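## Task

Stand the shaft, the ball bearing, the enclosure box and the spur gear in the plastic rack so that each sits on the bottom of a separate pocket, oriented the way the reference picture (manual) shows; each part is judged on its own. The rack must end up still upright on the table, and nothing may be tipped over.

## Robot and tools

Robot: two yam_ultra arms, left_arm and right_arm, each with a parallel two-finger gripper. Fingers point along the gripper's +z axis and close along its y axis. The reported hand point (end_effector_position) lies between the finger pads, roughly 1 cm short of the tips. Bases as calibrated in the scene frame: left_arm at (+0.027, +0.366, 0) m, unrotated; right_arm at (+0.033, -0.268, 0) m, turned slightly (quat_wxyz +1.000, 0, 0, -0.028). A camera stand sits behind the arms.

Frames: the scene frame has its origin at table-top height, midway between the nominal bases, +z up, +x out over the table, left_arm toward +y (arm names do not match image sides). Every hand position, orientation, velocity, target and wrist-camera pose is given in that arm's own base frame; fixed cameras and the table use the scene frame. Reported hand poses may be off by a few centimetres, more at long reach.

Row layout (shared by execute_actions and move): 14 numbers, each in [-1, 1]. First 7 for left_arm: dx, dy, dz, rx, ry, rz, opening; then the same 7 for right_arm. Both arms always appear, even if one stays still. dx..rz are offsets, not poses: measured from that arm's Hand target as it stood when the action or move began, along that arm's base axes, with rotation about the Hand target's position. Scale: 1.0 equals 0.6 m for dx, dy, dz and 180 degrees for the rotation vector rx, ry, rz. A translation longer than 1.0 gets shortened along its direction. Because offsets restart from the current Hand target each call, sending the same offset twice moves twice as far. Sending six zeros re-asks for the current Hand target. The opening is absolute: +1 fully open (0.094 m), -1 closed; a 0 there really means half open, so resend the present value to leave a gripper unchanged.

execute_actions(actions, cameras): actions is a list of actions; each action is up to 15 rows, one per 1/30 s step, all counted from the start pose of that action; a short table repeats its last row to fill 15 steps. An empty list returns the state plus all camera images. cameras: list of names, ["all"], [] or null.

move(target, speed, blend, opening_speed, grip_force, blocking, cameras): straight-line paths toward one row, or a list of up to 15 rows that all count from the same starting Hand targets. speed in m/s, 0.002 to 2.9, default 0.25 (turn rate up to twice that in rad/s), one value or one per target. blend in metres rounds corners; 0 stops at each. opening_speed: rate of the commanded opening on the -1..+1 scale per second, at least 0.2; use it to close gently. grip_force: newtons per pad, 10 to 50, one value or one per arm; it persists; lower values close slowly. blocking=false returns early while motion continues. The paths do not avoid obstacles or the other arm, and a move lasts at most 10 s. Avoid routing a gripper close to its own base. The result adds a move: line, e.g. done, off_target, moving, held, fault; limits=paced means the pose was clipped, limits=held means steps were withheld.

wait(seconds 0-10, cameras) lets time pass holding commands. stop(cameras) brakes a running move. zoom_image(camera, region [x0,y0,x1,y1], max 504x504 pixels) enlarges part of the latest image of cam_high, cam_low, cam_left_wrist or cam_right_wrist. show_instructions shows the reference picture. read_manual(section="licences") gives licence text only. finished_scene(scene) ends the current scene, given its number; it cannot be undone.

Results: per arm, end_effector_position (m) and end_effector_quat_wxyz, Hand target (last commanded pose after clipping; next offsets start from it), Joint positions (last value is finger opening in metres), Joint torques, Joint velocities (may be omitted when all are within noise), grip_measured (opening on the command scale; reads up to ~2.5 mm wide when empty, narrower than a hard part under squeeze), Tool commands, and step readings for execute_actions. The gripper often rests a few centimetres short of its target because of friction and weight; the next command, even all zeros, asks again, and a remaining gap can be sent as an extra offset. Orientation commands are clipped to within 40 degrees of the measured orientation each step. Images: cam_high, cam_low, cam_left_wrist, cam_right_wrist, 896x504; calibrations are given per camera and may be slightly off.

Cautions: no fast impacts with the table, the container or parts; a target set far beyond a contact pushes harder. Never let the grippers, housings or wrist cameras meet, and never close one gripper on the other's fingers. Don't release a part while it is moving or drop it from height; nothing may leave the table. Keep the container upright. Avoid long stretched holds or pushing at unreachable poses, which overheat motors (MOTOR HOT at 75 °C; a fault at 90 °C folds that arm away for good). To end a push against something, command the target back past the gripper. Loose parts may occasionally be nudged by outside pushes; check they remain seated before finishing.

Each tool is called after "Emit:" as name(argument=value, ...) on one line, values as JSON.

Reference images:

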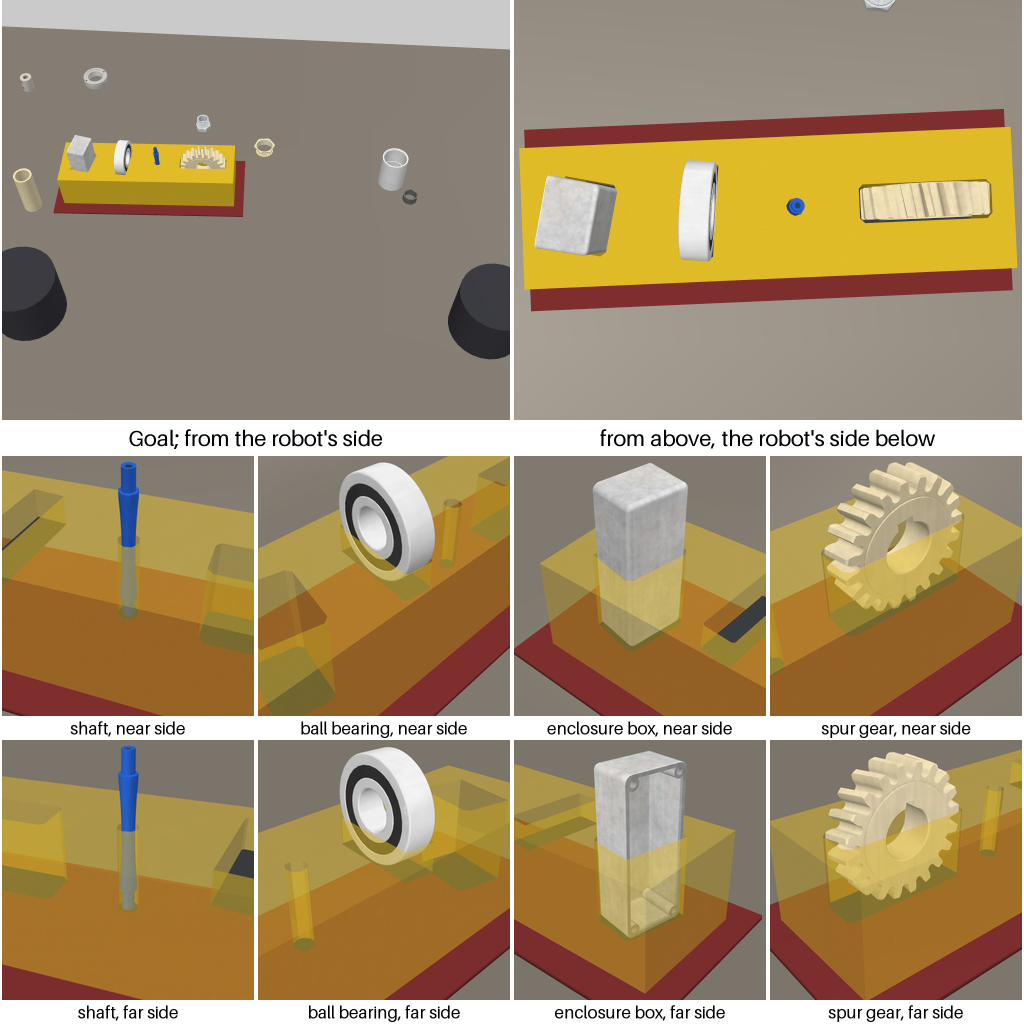

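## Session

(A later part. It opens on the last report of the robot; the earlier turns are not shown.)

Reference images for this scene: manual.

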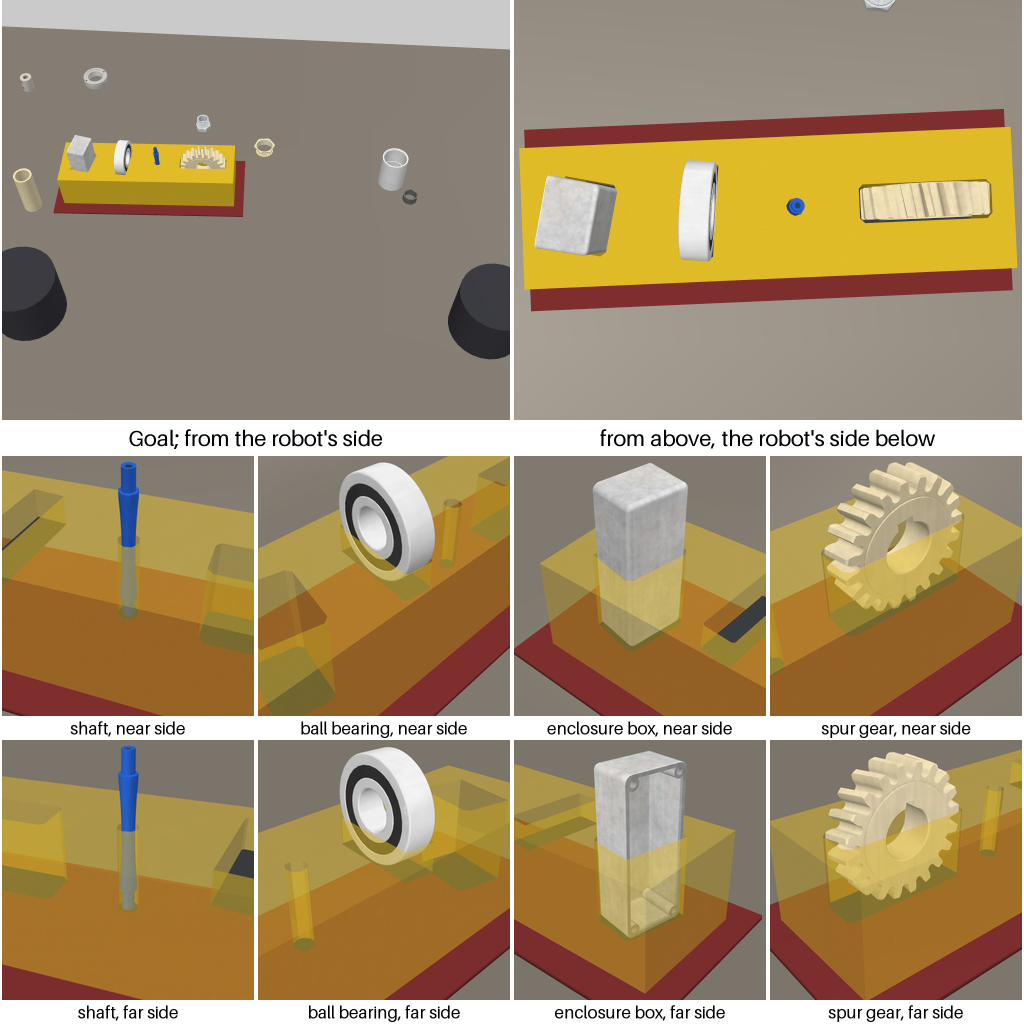

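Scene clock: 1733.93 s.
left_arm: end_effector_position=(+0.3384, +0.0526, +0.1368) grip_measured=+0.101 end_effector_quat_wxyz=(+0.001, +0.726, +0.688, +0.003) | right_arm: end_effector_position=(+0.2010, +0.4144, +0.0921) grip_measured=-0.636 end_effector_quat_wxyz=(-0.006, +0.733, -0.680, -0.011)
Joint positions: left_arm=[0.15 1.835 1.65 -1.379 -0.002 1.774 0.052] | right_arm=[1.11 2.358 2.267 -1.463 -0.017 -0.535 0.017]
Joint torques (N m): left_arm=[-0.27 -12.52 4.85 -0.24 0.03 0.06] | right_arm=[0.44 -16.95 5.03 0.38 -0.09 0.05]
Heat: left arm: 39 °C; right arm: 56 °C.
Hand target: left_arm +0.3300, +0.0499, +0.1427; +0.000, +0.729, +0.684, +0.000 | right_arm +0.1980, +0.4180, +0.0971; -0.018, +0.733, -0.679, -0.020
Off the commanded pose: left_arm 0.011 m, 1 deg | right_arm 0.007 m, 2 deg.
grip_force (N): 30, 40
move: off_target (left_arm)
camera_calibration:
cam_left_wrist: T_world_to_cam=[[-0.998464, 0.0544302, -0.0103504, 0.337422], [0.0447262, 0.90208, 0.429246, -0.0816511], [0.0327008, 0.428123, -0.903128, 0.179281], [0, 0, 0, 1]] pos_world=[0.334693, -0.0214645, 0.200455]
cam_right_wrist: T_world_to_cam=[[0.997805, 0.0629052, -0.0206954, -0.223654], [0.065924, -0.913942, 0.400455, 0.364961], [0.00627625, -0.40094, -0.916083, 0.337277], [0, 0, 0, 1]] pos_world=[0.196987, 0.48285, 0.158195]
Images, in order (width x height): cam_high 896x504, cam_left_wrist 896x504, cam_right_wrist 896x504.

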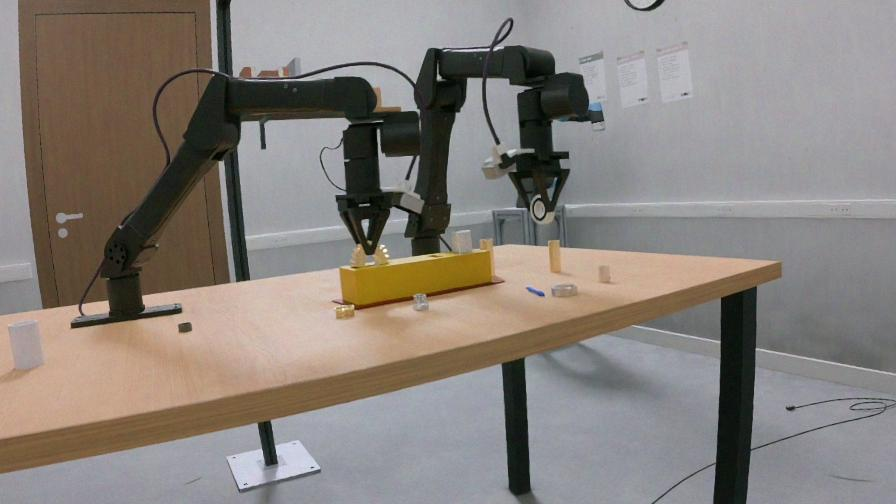

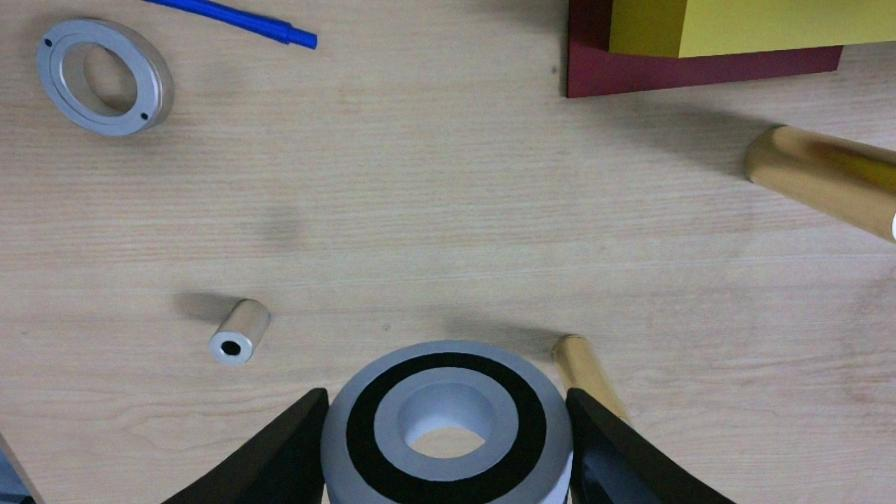

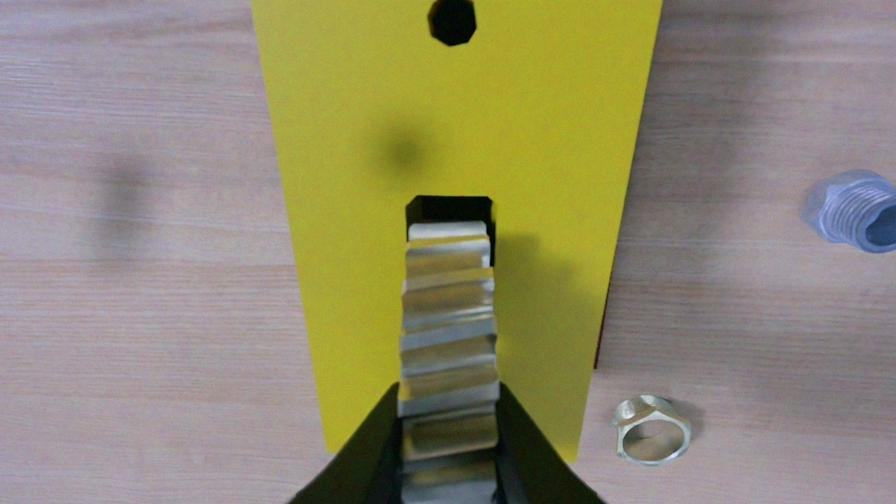

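Emit:
move(target=[0,0,0,0,0,0,-0.05, 0,0,-0.0217,0,0,0,-0.85], speed=0.04, cameras=["cam_high","cam_right_wrist"])

Emit:
zoom_image(camera="cam_high", region=[320, 190, 480, 310])

Scene clock: 1751.60 s.
left_arm: end_effector_position=(+0.3384, +0.0526, +0.1368) grip_measured=+0.101 end_effector_quat_wxyz=(+0.001, +0.726, +0.688, +0.003) | right_arm: end_effector_position=(+0.2008, +0.4201, +0.0821) grip_measured=-0.636 end_effector_quat_wxyz=(-0.018, +0.733, -0.680, -0.021)
Joint positions: left_arm=[0.15 1.835 1.65 -1.379 -0.002 1.775 0.052] | right_arm=[1.111 2.336 2.188 -1.376 -0.029 -0.534 0.017]
Joint torques (N m): left_arm=[-0.27 -12.53 4.85 -0.24 0.03 0.05] | right_arm=[0.47 -15.53 5.76 0.17 0.02 0.06]
Heat: left arm: 40 °C; right arm: 63 °C.
Hand target: left_arm +0.3300, +0.0499, +0.1427; +0.000, +0.729, +0.684, +0.000 | right_arm +0.1979, +0.4180, +0.0839; -0.018, +0.733, -0.679, -0.020
Off the commanded pose: left_arm 0.011 m, 1 deg | right_arm 0.004 m, 0 deg.
grip_force (N): 30, 40
move: off_target (left_arm)
camera_calibration:
cam_right_wrist: T_world_to_cam=[[0.997793, 0.0643364, -0.0164119, -0.225086], [0.0658273, -0.926237, 0.37115, 0.38189], [0.00867714, -0.371411, -0.928428, 0.318603], [0, 0, 0, 1]] pos_world=[0.196686, 0.486535, 0.150368]
Images, in order (width x height): cam_high 896x504, cam_right_wrist 896x504.

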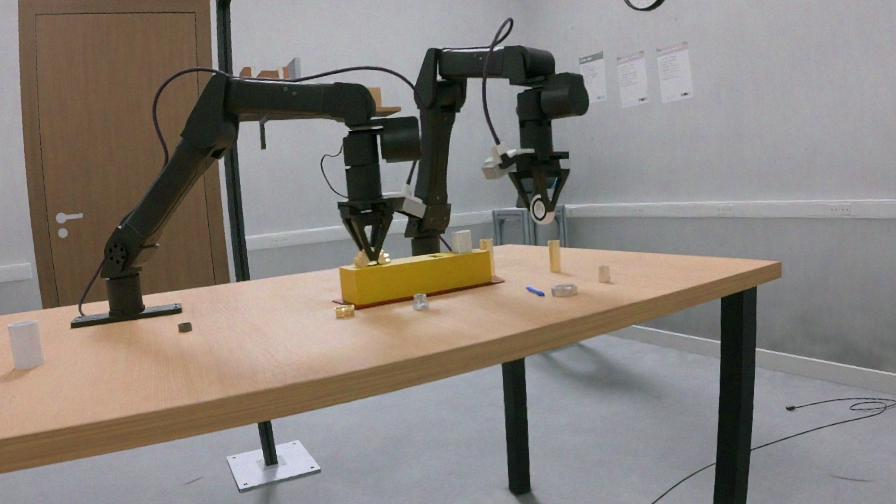

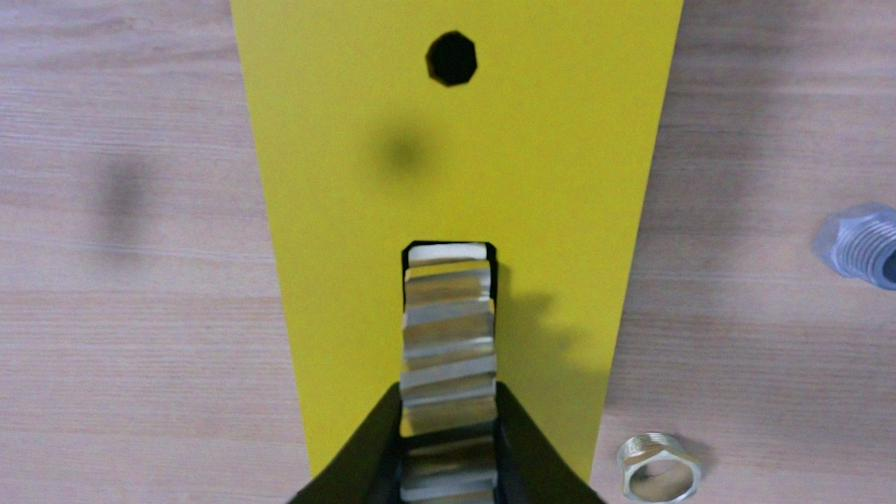

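Scaled by 3.150 from the camera's 896x504 image, which has a finer 1280x720 frame.

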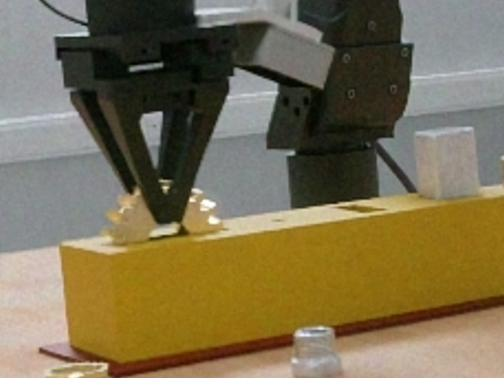

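Emit:
move(target=[0,0,0,0,0,0,-0.05, 0.003,0,-0.0167,0,0,0,-0.85], speed=0.04, cameras=["cam_high","cam_right_wrist"])

Emit:
zoom_image(camera="cam_high", region=[320, 190, 480, 310])

Scene clock: 1759.37 s.
left_arm: end_effector_position=(+0.3384, +0.0526, +0.1368) grip_measured=+0.101 end_effector_quat_wxyz=(+0.001, +0.726, +0.688, +0.003) | right_arm: end_effector_position=(+0.2008, +0.4200, +0.0810) grip_measured=-0.636 end_effector_quat_wxyz=(-0.021, +0.733, -0.680, -0.021)
Joint positions: left_arm=[0.15 1.835 1.65 -1.379 -0.002 1.775 0.052] | right_arm=[1.111 2.327 2.168 -1.359 -0.029 -0.534 0.017]
Joint torques (N m): left_arm=[-0.27 -12.53 4.85 -0.24 0.03 0.04] | right_arm=[0.18 -14.8 4.3 0.4 0.04 0.01]
Heat: left arm: 41 °C; right arm: 64 °C.
Hand target: left_arm +0.3300, +0.0499, +0.1427; +0.000, +0.729, +0.684, +0.000 | right_arm +0.1997, +0.4180, +0.0739; -0.018, +0.733, -0.679, -0.020
Off the commanded pose: left_arm 0.011 m, 1 deg | right_arm 0.007 m, 0 deg.
grip_force (N): 30, 40
move: off_target (left_arm)
camera_calibration:
cam_right_wrist: T_world_to_cam=[[0.99783, 0.0644003, -0.0137307, -0.225212], [0.0649425, -0.928019, 0.366828, 0.383522], [0.0108814, -0.366923, -0.930188, 0.315359], [0, 0, 0, 1]] pos_world=[0.196385, 0.486132, 0.149564]
Images, in order (width x height): cam_high 896x504, cam_right_wrist 896x504.

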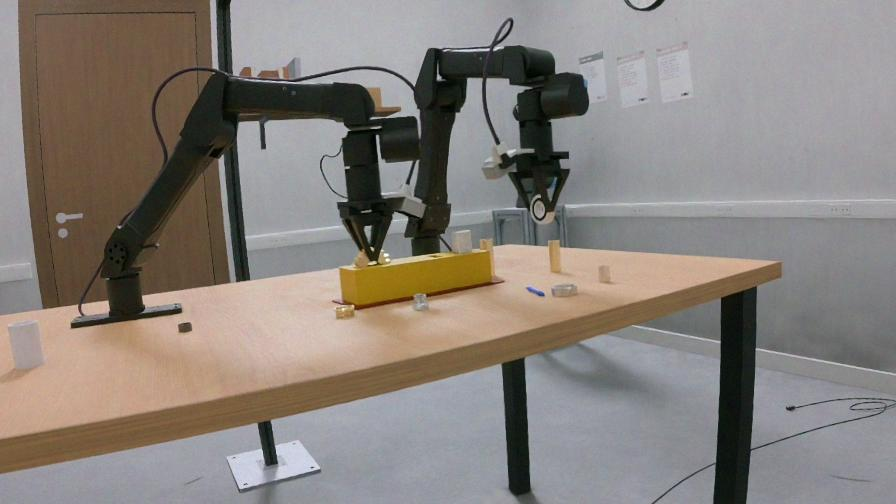

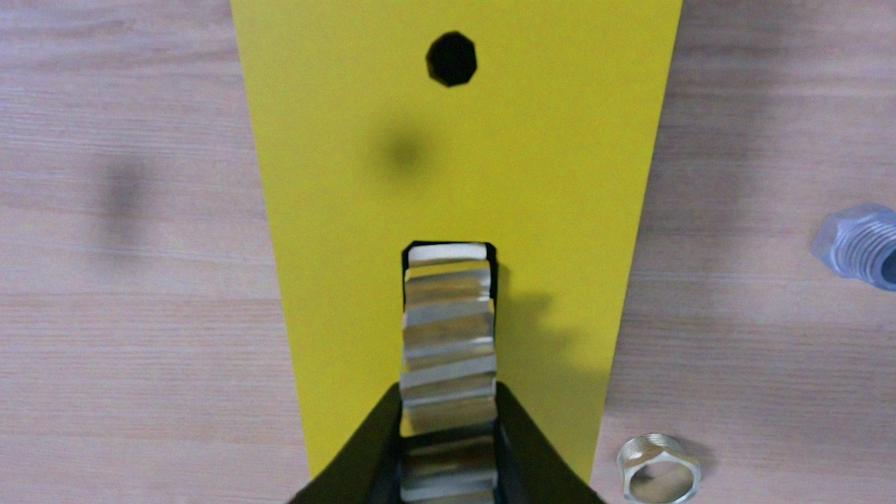

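Scaled by 3.150 from the camera's 896x504 image, which has a finer 1280x720 frame.

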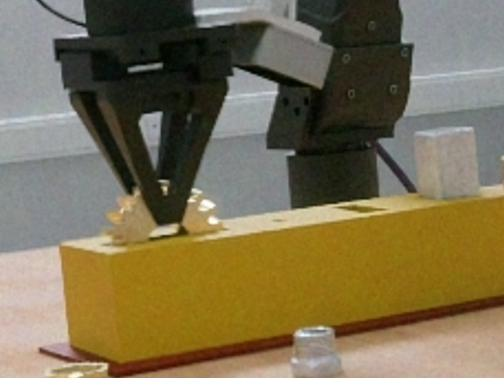

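Emit:
move(target=[[0,0,0,0,0,0,-0.05, 0,0,0.012,0,0,0,-0.85],[0,0,0,0,0,0,-0.05, 0,0,0.012,0,0,0,-0.3],[0,0,0,0,0,0,-0.05, 0,0,0.072,0,0,0,-0.3],[0,0,0,0,0,0,-0.05, -0.0495,-0.1967,0.1602,0,0,0,-0.3],[0,-0.2582,-0.0045,0,0,0,-0.05, -0.0495,-0.1967,0.1602,0,0,0,-0.3],[-0.1608,-0.2598,-0.0512,0,0,0,-0.05, -0.0495,-0.1967,0.1602,0,0,0,-0.3]], speed=[0.08, 0.1, 0.1, 0.25, 0.25, 0.2], blend=[0,0,0.01,0.03,0.03,0], opening_speed=0.6, cameras=["cam_high","cam_left_wrist","cam_right_wrist"])

Emit:
zoom_image(camera="cam_left_wrist", region=[320, 200, 600, 440])

Scene clock: 1788.20 s.
left_arm: end_effector_position=(+0.2353, -0.1040, +0.1115) grip_measured=+0.101 end_effector_quat_wxyz=(-0.007, +0.729, +0.684, +0.000) | right_arm: end_effector_position=(+0.1718, +0.3059, +0.1724) grip_measured=-0.303 end_effector_quat_wxyz=(-0.026, +0.733, -0.679, -0.020)
Joint positions: left_arm=[-0.424 1.531 1.209 -1.263 -0.005 1.21 0.052] | right_arm=[1.042 1.833 1.789 -1.466 -0.028 -0.605 0.033]
Joint torques (N m): left_arm=[-0.5 -8.16 4.57 0.1 0.07 -0.09] | right_arm=[-0.59 -10.44 5.49 0.18 -0.03 -0.05]
Heat: left arm: 41 °C; right arm: 57 °C.
Hand target: left_arm +0.2334, -0.1059, +0.1120; +0.000, +0.729, +0.684, +0.000 | right_arm +0.1701, +0.2999, +0.1700; -0.018, +0.733, -0.679, -0.020
Off the commanded pose: left_arm 0.003 m, 1 deg | right_arm 0.007 m, 1 deg.
grip_force (N): 30, 40
move: done
camera_calibration:
cam_left_wrist: T_world_to_cam=[[-0.997854, 0.0651002, 0.00701044, 0.24165], [0.0616526, 0.898122, 0.435402, 0.0700705], [0.0220485, 0.4349, -0.900209, 0.22967], [0, 0, 0, 1]] pos_world=[0.231747, -0.178547, 0.174548]
cam_right_wrist: T_world_to_cam=[[0.997899, 0.0646078, -0.00482411, -0.18937], [0.0619721, -0.93017, 0.36186, 0.247905], [0.0188917, -0.361399, -0.93222, 0.35612], [0, 0, 0, 1]] pos_world=[0.166881, 0.37153, 0.241361]
Images, in order (width x height): cam_high 896x504, cam_left_wrist 896x504, cam_right_wrist 896x504.

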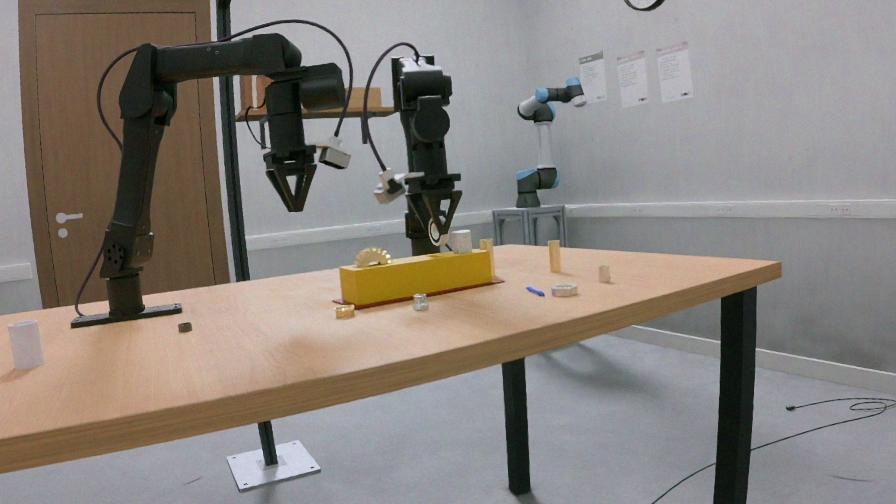

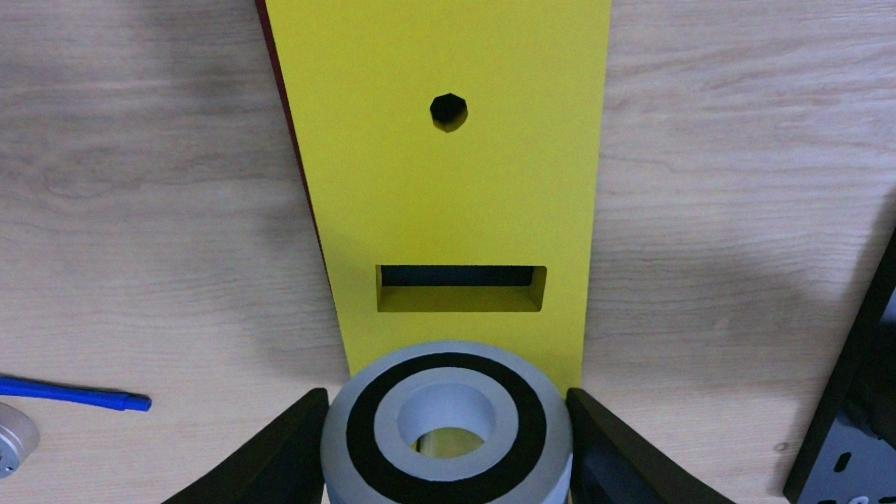

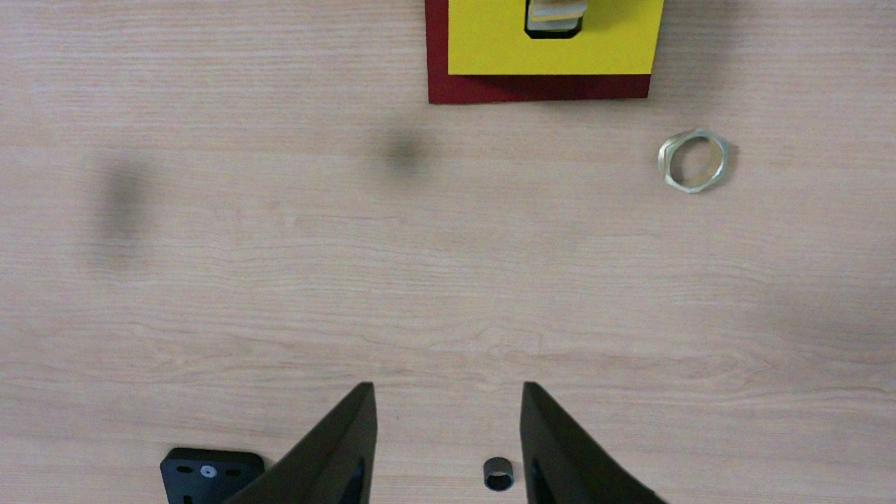

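Scaled by 1.800 from the camera's 896x504 image, which has a finer 1280x720 frame.

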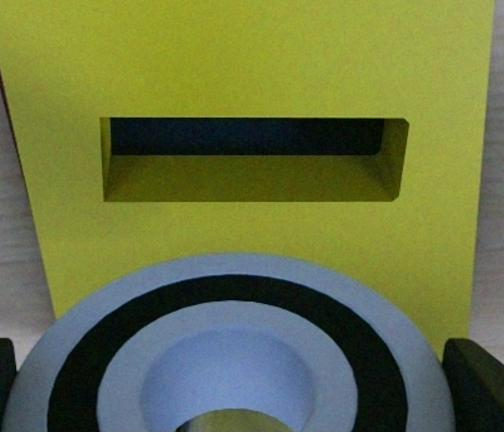

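Emit:
move(target=[-0.0077,-0.0197,-0.0233,0,0,0,-0.05, 0.1333,-0.3,0.05,0,0,0,-0.3], speed=0.2, cameras=["cam_left_wrist"])

Emit:
zoom_image(camera="cam_left_wrist", region=[340, 220, 570, 420])

Scene clock: 1830.50 s.
left_arm: end_effector_position=(+0.2311, -0.1154, +0.0997) grip_measured=+0.101 end_effector_quat_wxyz=(-0.003, +0.728, +0.685, +0.002) | right_arm: end_effector_position=(+0.2614, +0.1230, +0.2008) grip_measured=-0.303 end_effector_quat_wxyz=(-0.039, +0.731, -0.681, -0.003)
Joint positions: left_arm=[-0.471 1.531 1.163 -1.207 -0.005 1.161 0.052] | right_arm=[0.414 1.604 1.637 -1.535 -0.036 -1.227 0.033]
Joint torques (N m): left_arm=[-0.72 -7.24 4.57 0.12 0.07 -0.09] | right_arm=[-0.27 -8.84 5.03 0.04 -0.16 -0.06]
Heat: left arm: 36 °C; right arm: 51 °C.
Hand target: left_arm +0.2289, -0.1177, +0.0980; +0.000, +0.729, +0.684, +0.000 | right_arm +0.2500, +0.1199, +0.2000; -0.018, +0.733, -0.679, -0.020
Off the commanded pose: left_arm 0.004 m, 0 deg | right_arm 0.012 m, 3 deg.
joint sent to its limit (right arm) — joint 4 (wrist pitch), lower limit. The joint targets still meet the commanded pose.
grip_force (N): 30, 40
move: off_target (right_arm)
camera_calibration:
cam_left_wrist: T_world_to_cam=[[-0.998049, 0.0624084, -0.00192618, 0.238975], [0.0554345, 0.899874, 0.432613, 0.087529], [0.028732, 0.431662, -0.901578, 0.22234], [0, 0, 0, 1]] pos_world=[0.227268, -0.189655, 0.163051]
Images, in order (width x height): cam_left_wrist 896x504.

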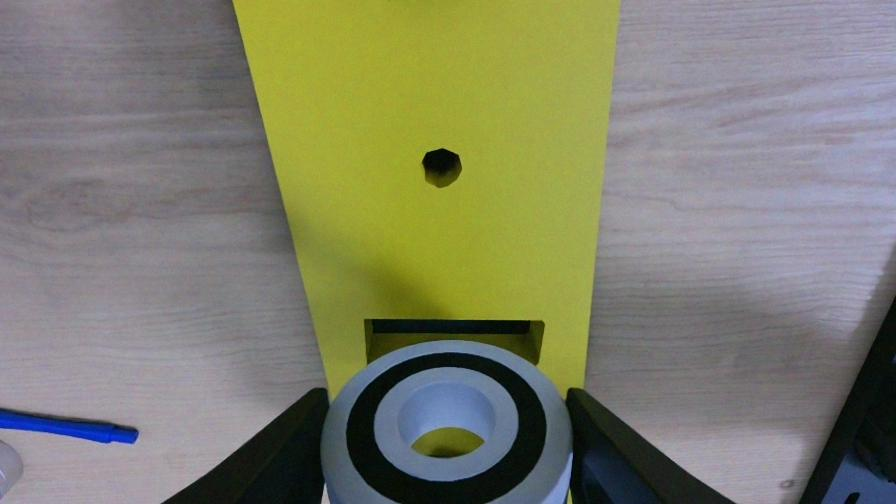

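Scaled by 2.191 from the camera's 896x504 image, which has a finer 1280x720 frame.

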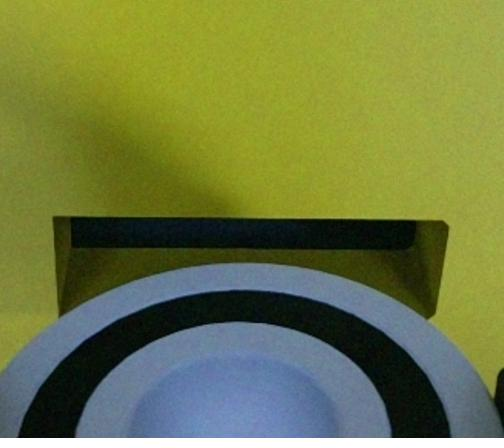

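Emit:
move(target=[-0.0018,-0.0035,-0.0055,0,0,0,-0.05, 0,0,0,0,0,0,-0.3], speed=0.05, cameras=["cam_left_wrist"])

Emit:
zoom_image(camera="cam_left_wrist", region=[340, 260, 570, 420])

Scene clock: 1866.70 s.
left_arm: end_effector_position=(+0.2301, -0.1174, +0.0968) grip_measured=+0.101 end_effector_quat_wxyz=(-0.002, +0.728, +0.685, +0.002) | right_arm: end_effector_position=(+0.2614, +0.1230, +0.2008) grip_measured=-0.303 end_effector_quat_wxyz=(-0.039, +0.732, -0.681, -0.003)
Joint positions: left_arm=[-0.479 1.531 1.151 -1.194 -0.005 1.152 0.052] | right_arm=[0.414 1.604 1.637 -1.535 -0.036 -1.228 0.033]
Joint torques (N m): left_arm=[-0.75 -7.05 4.57 0.12 0.06 -0.09] | right_arm=[-0.21 -8.81 5.05 0.04 -0.15 -0.05]
Heat: left arm: 35 °C; right arm: 48 °C.
Hand target: left_arm +0.2278, -0.1198, +0.0947; +0.000, +0.729, +0.684, +0.000 | right_arm +0.2500, +0.1199, +0.2000; -0.018, +0.733, -0.679, -0.020
Off the commanded pose: left_arm 0.004 m, 0 deg | right_arm 0.012 m, 3 deg.
joint sent to its limit (right arm) — joint 4 (wrist pitch), lower limit. The joint targets still meet the commanded pose.
grip_force (N): 30, 40
move: off_target (right_arm)
camera_calibration:
cam_left_wrist: T_world_to_cam=[[-0.998066, 0.0620665, -0.0033456, 0.238159], [0.0545315, 0.90019, 0.43207, 0.0909069], [0.0298288, 0.431053, -0.901834, 0.220255], [0, 0, 0, 1]] pos_world=[0.226171, -0.191556, 0.160152]
Images, in order (width x height): cam_left_wrist 896x504.

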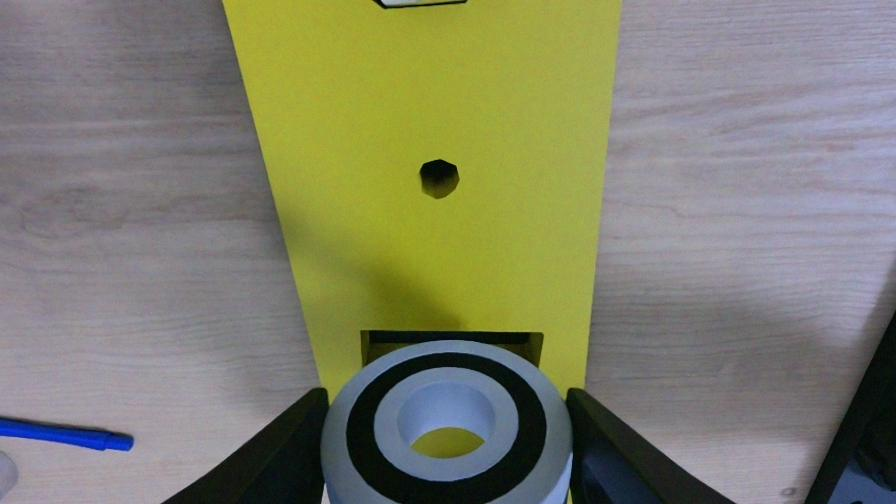

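Scaled by 2.191 from the camera's 896x504 image, which has a finer 1280x720 frame.

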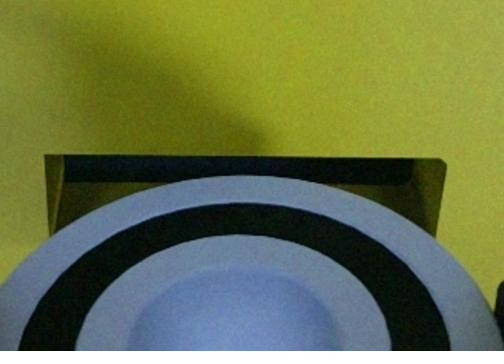

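Emit:
move(target=[0,-0.0008,-0.0133,0,0,0,-0.05, 0,0,0,0,0,0,-0.3], speed=0.03, cameras=["cam_left_wrist"])

Emit:
zoom_image(camera="cam_left_wrist", region=[320, 280, 580, 440])

Scene clock: 1874.13 s.
left_arm: end_effector_position=(+0.2290, -0.1166, +0.0901) grip_measured=+0.101 end_effector_quat_wxyz=(-0.003, +0.728, +0.686, +0.002) | right_arm: end_effector_position=(+0.2614, +0.1230, +0.2008) grip_measured=-0.303 end_effector_quat_wxyz=(-0.039, +0.732, -0.681, -0.003)
Joint positions: left_arm=[-0.479 1.531 1.124 -1.168 -0.007 1.15 0.052] | right_arm=[0.414 1.604 1.637 -1.535 -0.036 -1.228 0.033]
Joint torques (N m): left_arm=[-0.88 -6.49 4.59 0.2 0.08 -0.09] | right_arm=[-0.27 -8.81 5.05 0.03 -0.12 -0.04]
Heat: left arm: 35 °C; right arm: 47 °C.
Hand target: left_arm +0.2278, -0.1202, +0.0867; +0.000, +0.729, +0.684, +0.000 | right_arm +0.2500, +0.1199, +0.2000; -0.018, +0.733, -0.679, -0.020
Off the commanded pose: left_arm 0.005 m, 1 deg | right_arm 0.012 m, 3 deg.
joint sent to its limit (right arm) — joint 4 (wrist pitch), lower limit. The joint targets still meet the commanded pose.
grip_force (N): 30, 40
move: off_target (right_arm)
camera_calibration:
cam_left_wrist: T_world_to_cam=[[-0.998163, 0.0605169, -0.00277615, 0.23684], [0.0533373, 0.899624, 0.433395, 0.09331], [0.0287252, 0.432451, -0.9012, 0.214306], [0, 0, 0, 1]] pos_world=[0.225272, -0.190954, 0.15335]
Images, in order (width x height): cam_left_wrist 896x504.

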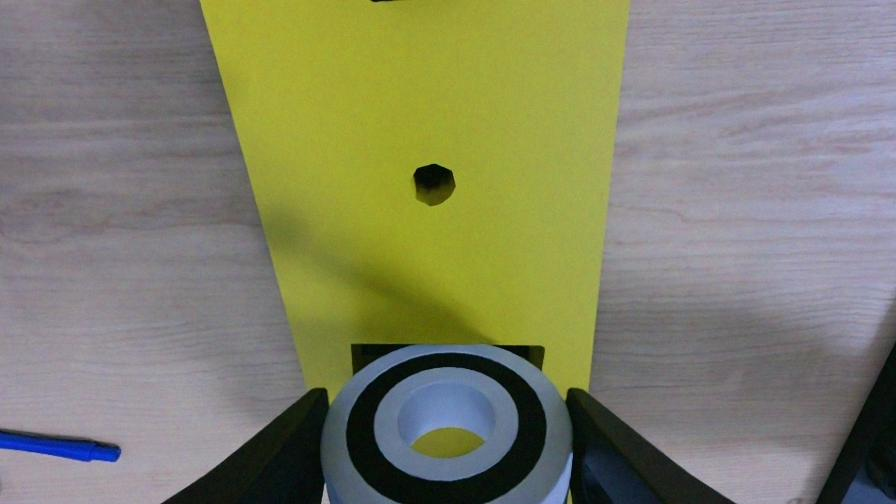

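Scaled by 1.938 from the camera's 896x504 image, which has a finer 1280x720 frame.

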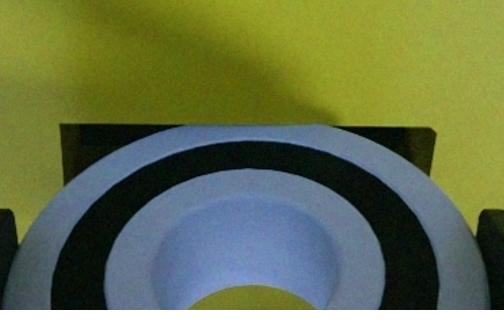

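Emit:
move(target=[0,0,-0.0133,0,0,0,-0.05, 0,0,0,0,0,0,-0.3], speed=0.03, cameras=["cam_left_wrist"])

Emit:
zoom_image(camera="cam_left_wrist", region=[320, 280, 580, 440])

Scene clock: 1883.13 s.
left_arm: end_effector_position=(+0.2297, -0.1155, +0.0853) grip_measured=+0.101 end_effector_quat_wxyz=(-0.003, +0.730, +0.683, +0.008) | right_arm: end_effector_position=(+0.2614, +0.1230, +0.2008) grip_measured=-0.303 end_effector_quat_wxyz=(-0.039, +0.732, -0.681, -0.003)
Joint positions: left_arm=[-0.481 1.531 1.105 -1.145 -0.017 1.157 0.052] | right_arm=[0.414 1.604 1.637 -1.535 -0.036 -1.228 0.033]
Joint torques (N m): left_arm=[-0.72 -5.96 4.08 0.31 0.16 -0.16] | right_arm=[-0.27 -8.77 5.09 0.04 -0.14 -0.04]
Heat: left arm: 34 °C; right arm: 47 °C.
Hand target: left_arm +0.2278, -0.1203, +0.0788; +0.000, +0.729, +0.684, +0.000 | right_arm +0.2500, +0.1199, +0.2000; -0.018, +0.733, -0.679, -0.020
Off the commanded pose: left_arm 0.008 m, 1 deg | right_arm 0.012 m, 3 deg.
joint sent to its limit (right arm) — joint 4 (wrist pitch), lower limit. The joint targets still meet the commanded pose.
grip_force (N): 30, 40
move: off_target (right_arm)
camera_calibration:
cam_left_wrist: T_world_to_cam=[[-0.997593, 0.0685826, -0.0102019, 0.238896], [0.0571017, 0.896076, 0.440212, 0.0924569], [0.0393326, 0.43857, -0.897836, 0.207505], [0, 0, 0, 1]] pos_world=[0.22488, -0.190238, 0.148042]
Images, in order (width x height): cam_left_wrist 896x504.

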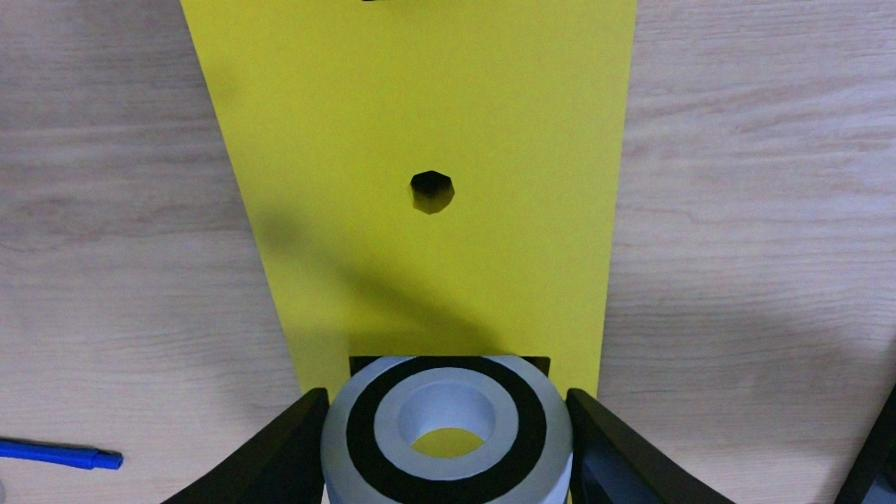

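Scaled by 1.938 from the camera's 896x504 image, which has a finer 1280x720 frame.

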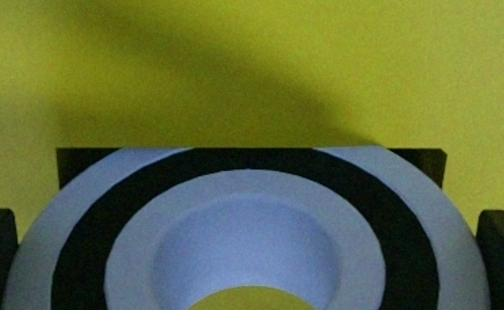

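Emit:
move(target=[0,0,-0.018,0,0,0,-0.05, 0,0,0,0,0,0,-0.3], speed=0.03, cameras=["cam_left_wrist","cam_high"])

Emit:
zoom_image(camera="cam_left_wrist", region=[320, 280, 580, 440])

Scene clock: 1887.83 s.
left_arm: end_effector_position=(+0.2295, -0.1152, +0.0774) grip_measured=+0.101 end_effector_quat_wxyz=(-0.001, +0.732, +0.681, +0.009) | right_arm: end_effector_position=(+0.2614, +0.1230, +0.2008) grip_measured=-0.303 end_effector_quat_wxyz=(-0.039, +0.732, -0.681, -0.003)
Joint positions: left_arm=[-0.482 1.531 1.073 -1.108 -0.018 1.16 0.052] | right_arm=[0.414 1.604 1.637 -1.535 -0.036 -1.228 0.033]
Joint torques (N m): left_arm=[-0.69 -5.09 3.88 0.4 0.18 -0.18] | right_arm=[-0.17 -8.79 5.08 0.04 -0.15 -0.06]
Heat: left arm: 34 °C; right arm: 47 °C.
Hand target: left_arm +0.2278, -0.1203, +0.0680; +0.000, +0.730, +0.684, +0.000 | right_arm +0.2500, +0.1199, +0.2000; -0.018, +0.733, -0.679, -0.020
Off the commanded pose: left_arm 0.011 m, 1 deg | right_arm 0.012 m, 3 deg.
joint sent to its limit (right arm) — joint 4 (wrist pitch), lower limit. The joint targets still meet the commanded pose.
grip_force (N): 30, 40
move: off_target (left_arm, right_arm)
camera_calibration:
cam_left_wrist: T_world_to_cam=[[-0.997229, 0.0728036, -0.0153153, 0.239332], [0.0586807, 0.896262, 0.439627, 0.095392], [0.045733, 0.43751, -0.89805, 0.198668], [0, 0, 0, 1]] pos_world=[0.223986, -0.189839, 0.140142]
Images, in order (width x height): cam_high 896x504, cam_left_wrist 896x504.

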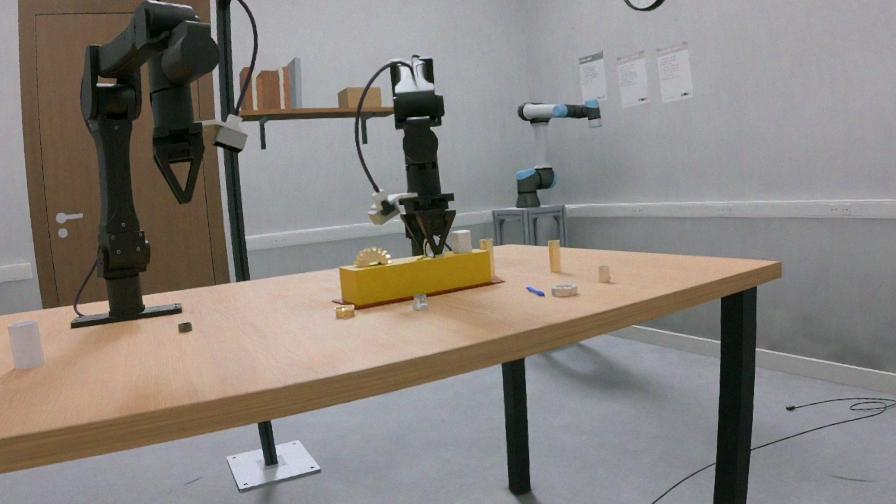

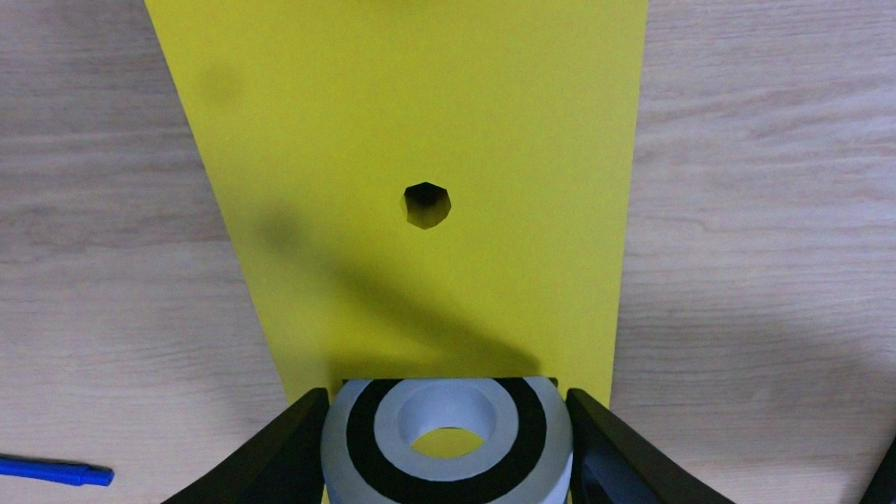

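Scaled by 1.938 from the camera's 896x504 image, which has a finer 1280x720 frame.

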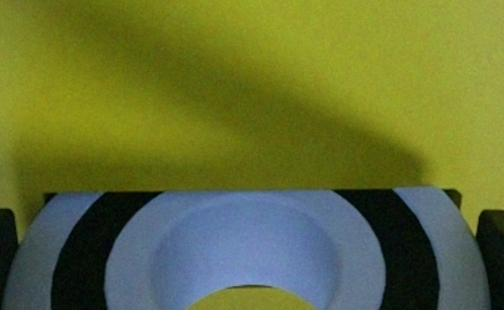

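Emit:
move(target=[0,0,-0.012,0,0,0,-0.05, 0,0,0,0,0,0,-0.3], speed=0.03, cameras=["cam_left_wrist","cam_high"])

Emit:
zoom_image(camera="cam_left_wrist", region=[320, 280, 580, 440])

Emit:
zoom_image(camera="cam_high", region=[330, 200, 510, 320])

Scene clock: 1897.10 s.
left_arm: end_effector_position=(+0.2294, -0.1151, +0.0768) grip_measured=+0.101 end_effector_quat_wxyz=(-0.001, +0.732, +0.681, +0.009) | right_arm: end_effector_position=(+0.2614, +0.1230, +0.2008) grip_measured=-0.303 end_effector_quat_wxyz=(-0.039, +0.732, -0.681, -0.003)
Joint positions: left_arm=[-0.482 1.531 1.07 -1.105 -0.018 1.16 0.052] | right_arm=[0.414 1.604 1.637 -1.535 -0.036 -1.228 0.033]
Joint torques (N m): left_arm=[-0.68 -4.57 2.48 0.69 0.17 -0.18] | right_arm=[-0.25 -8.76 5.08 0.05 -0.15 -0.06]
Heat: left arm: 34 °C; right arm: 47 °C.
Hand target: left_arm +0.2279, -0.1203, +0.0608; +0.000, +0.729, +0.684, +0.000 | right_arm +0.2500, +0.1199, +0.2000; -0.018, +0.733, -0.679, -0.020
Off the commanded pose: left_arm 0.017 m, 1 deg | right_arm 0.012 m, 3 deg.
joint sent to its limit (right arm) — joint 4 (wrist pitch), lower limit. The joint targets still meet the commanded pose.
grip_force (N): 30, 40
move: off_target (left_arm, right_arm)
camera_calibration:
cam_left_wrist: T_world_to_cam=[[-0.997227, 0.0727497, -0.0156816, 0.239357], [0.0584752, 0.896307, 0.439561, 0.0956302], [0.0460335, 0.437425, -0.898076, 0.198005], [0, 0, 0, 1]] pos_world=[0.223987, -0.18974, 0.139542]
Images, in order (width x height): cam_high 896x504, cam_left_wrist 896x504.

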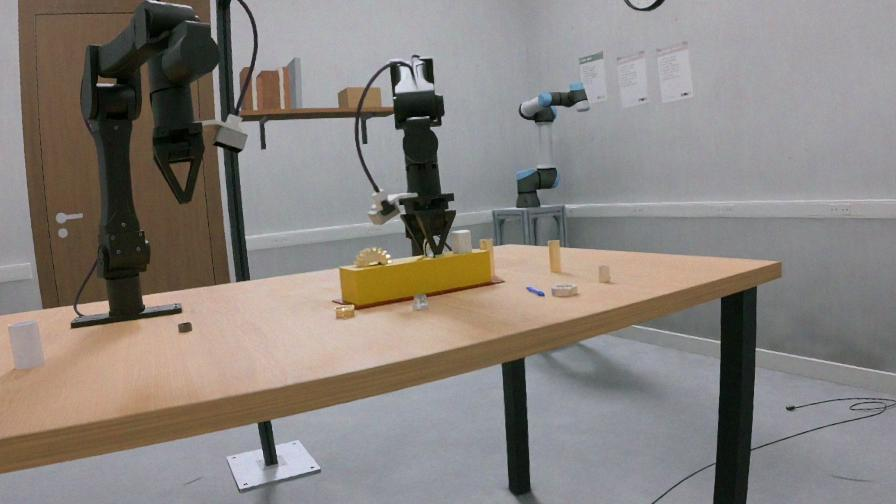

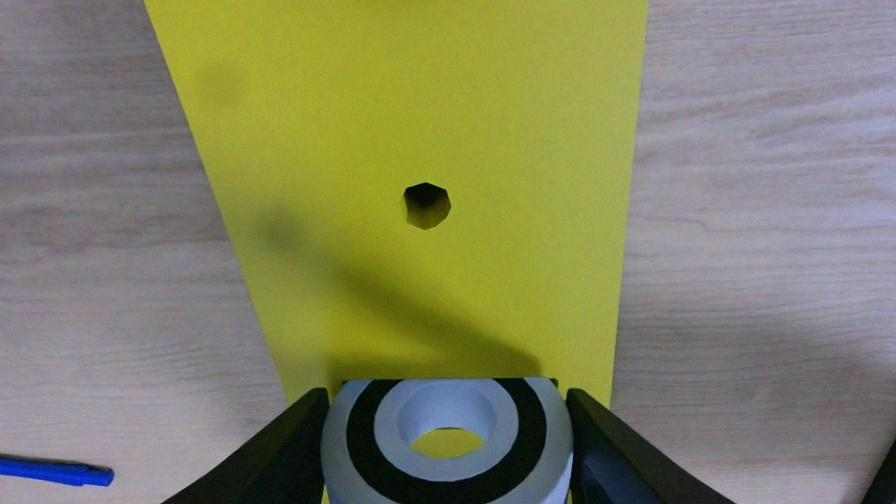

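Scaled by 1.938 from the camera's 896x504 image, which has a finer 1280x720 frame.

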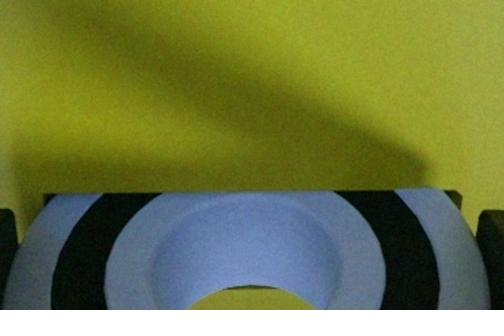

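Scaled by 2.800 from the camera's 896x504 image, which has a finer 1280x720 frame.

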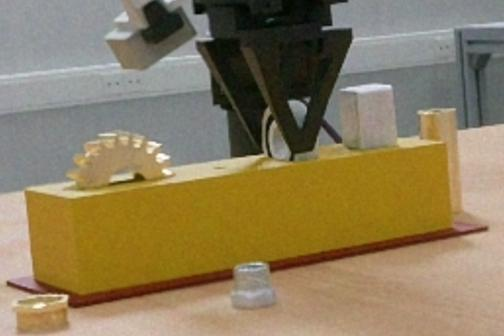

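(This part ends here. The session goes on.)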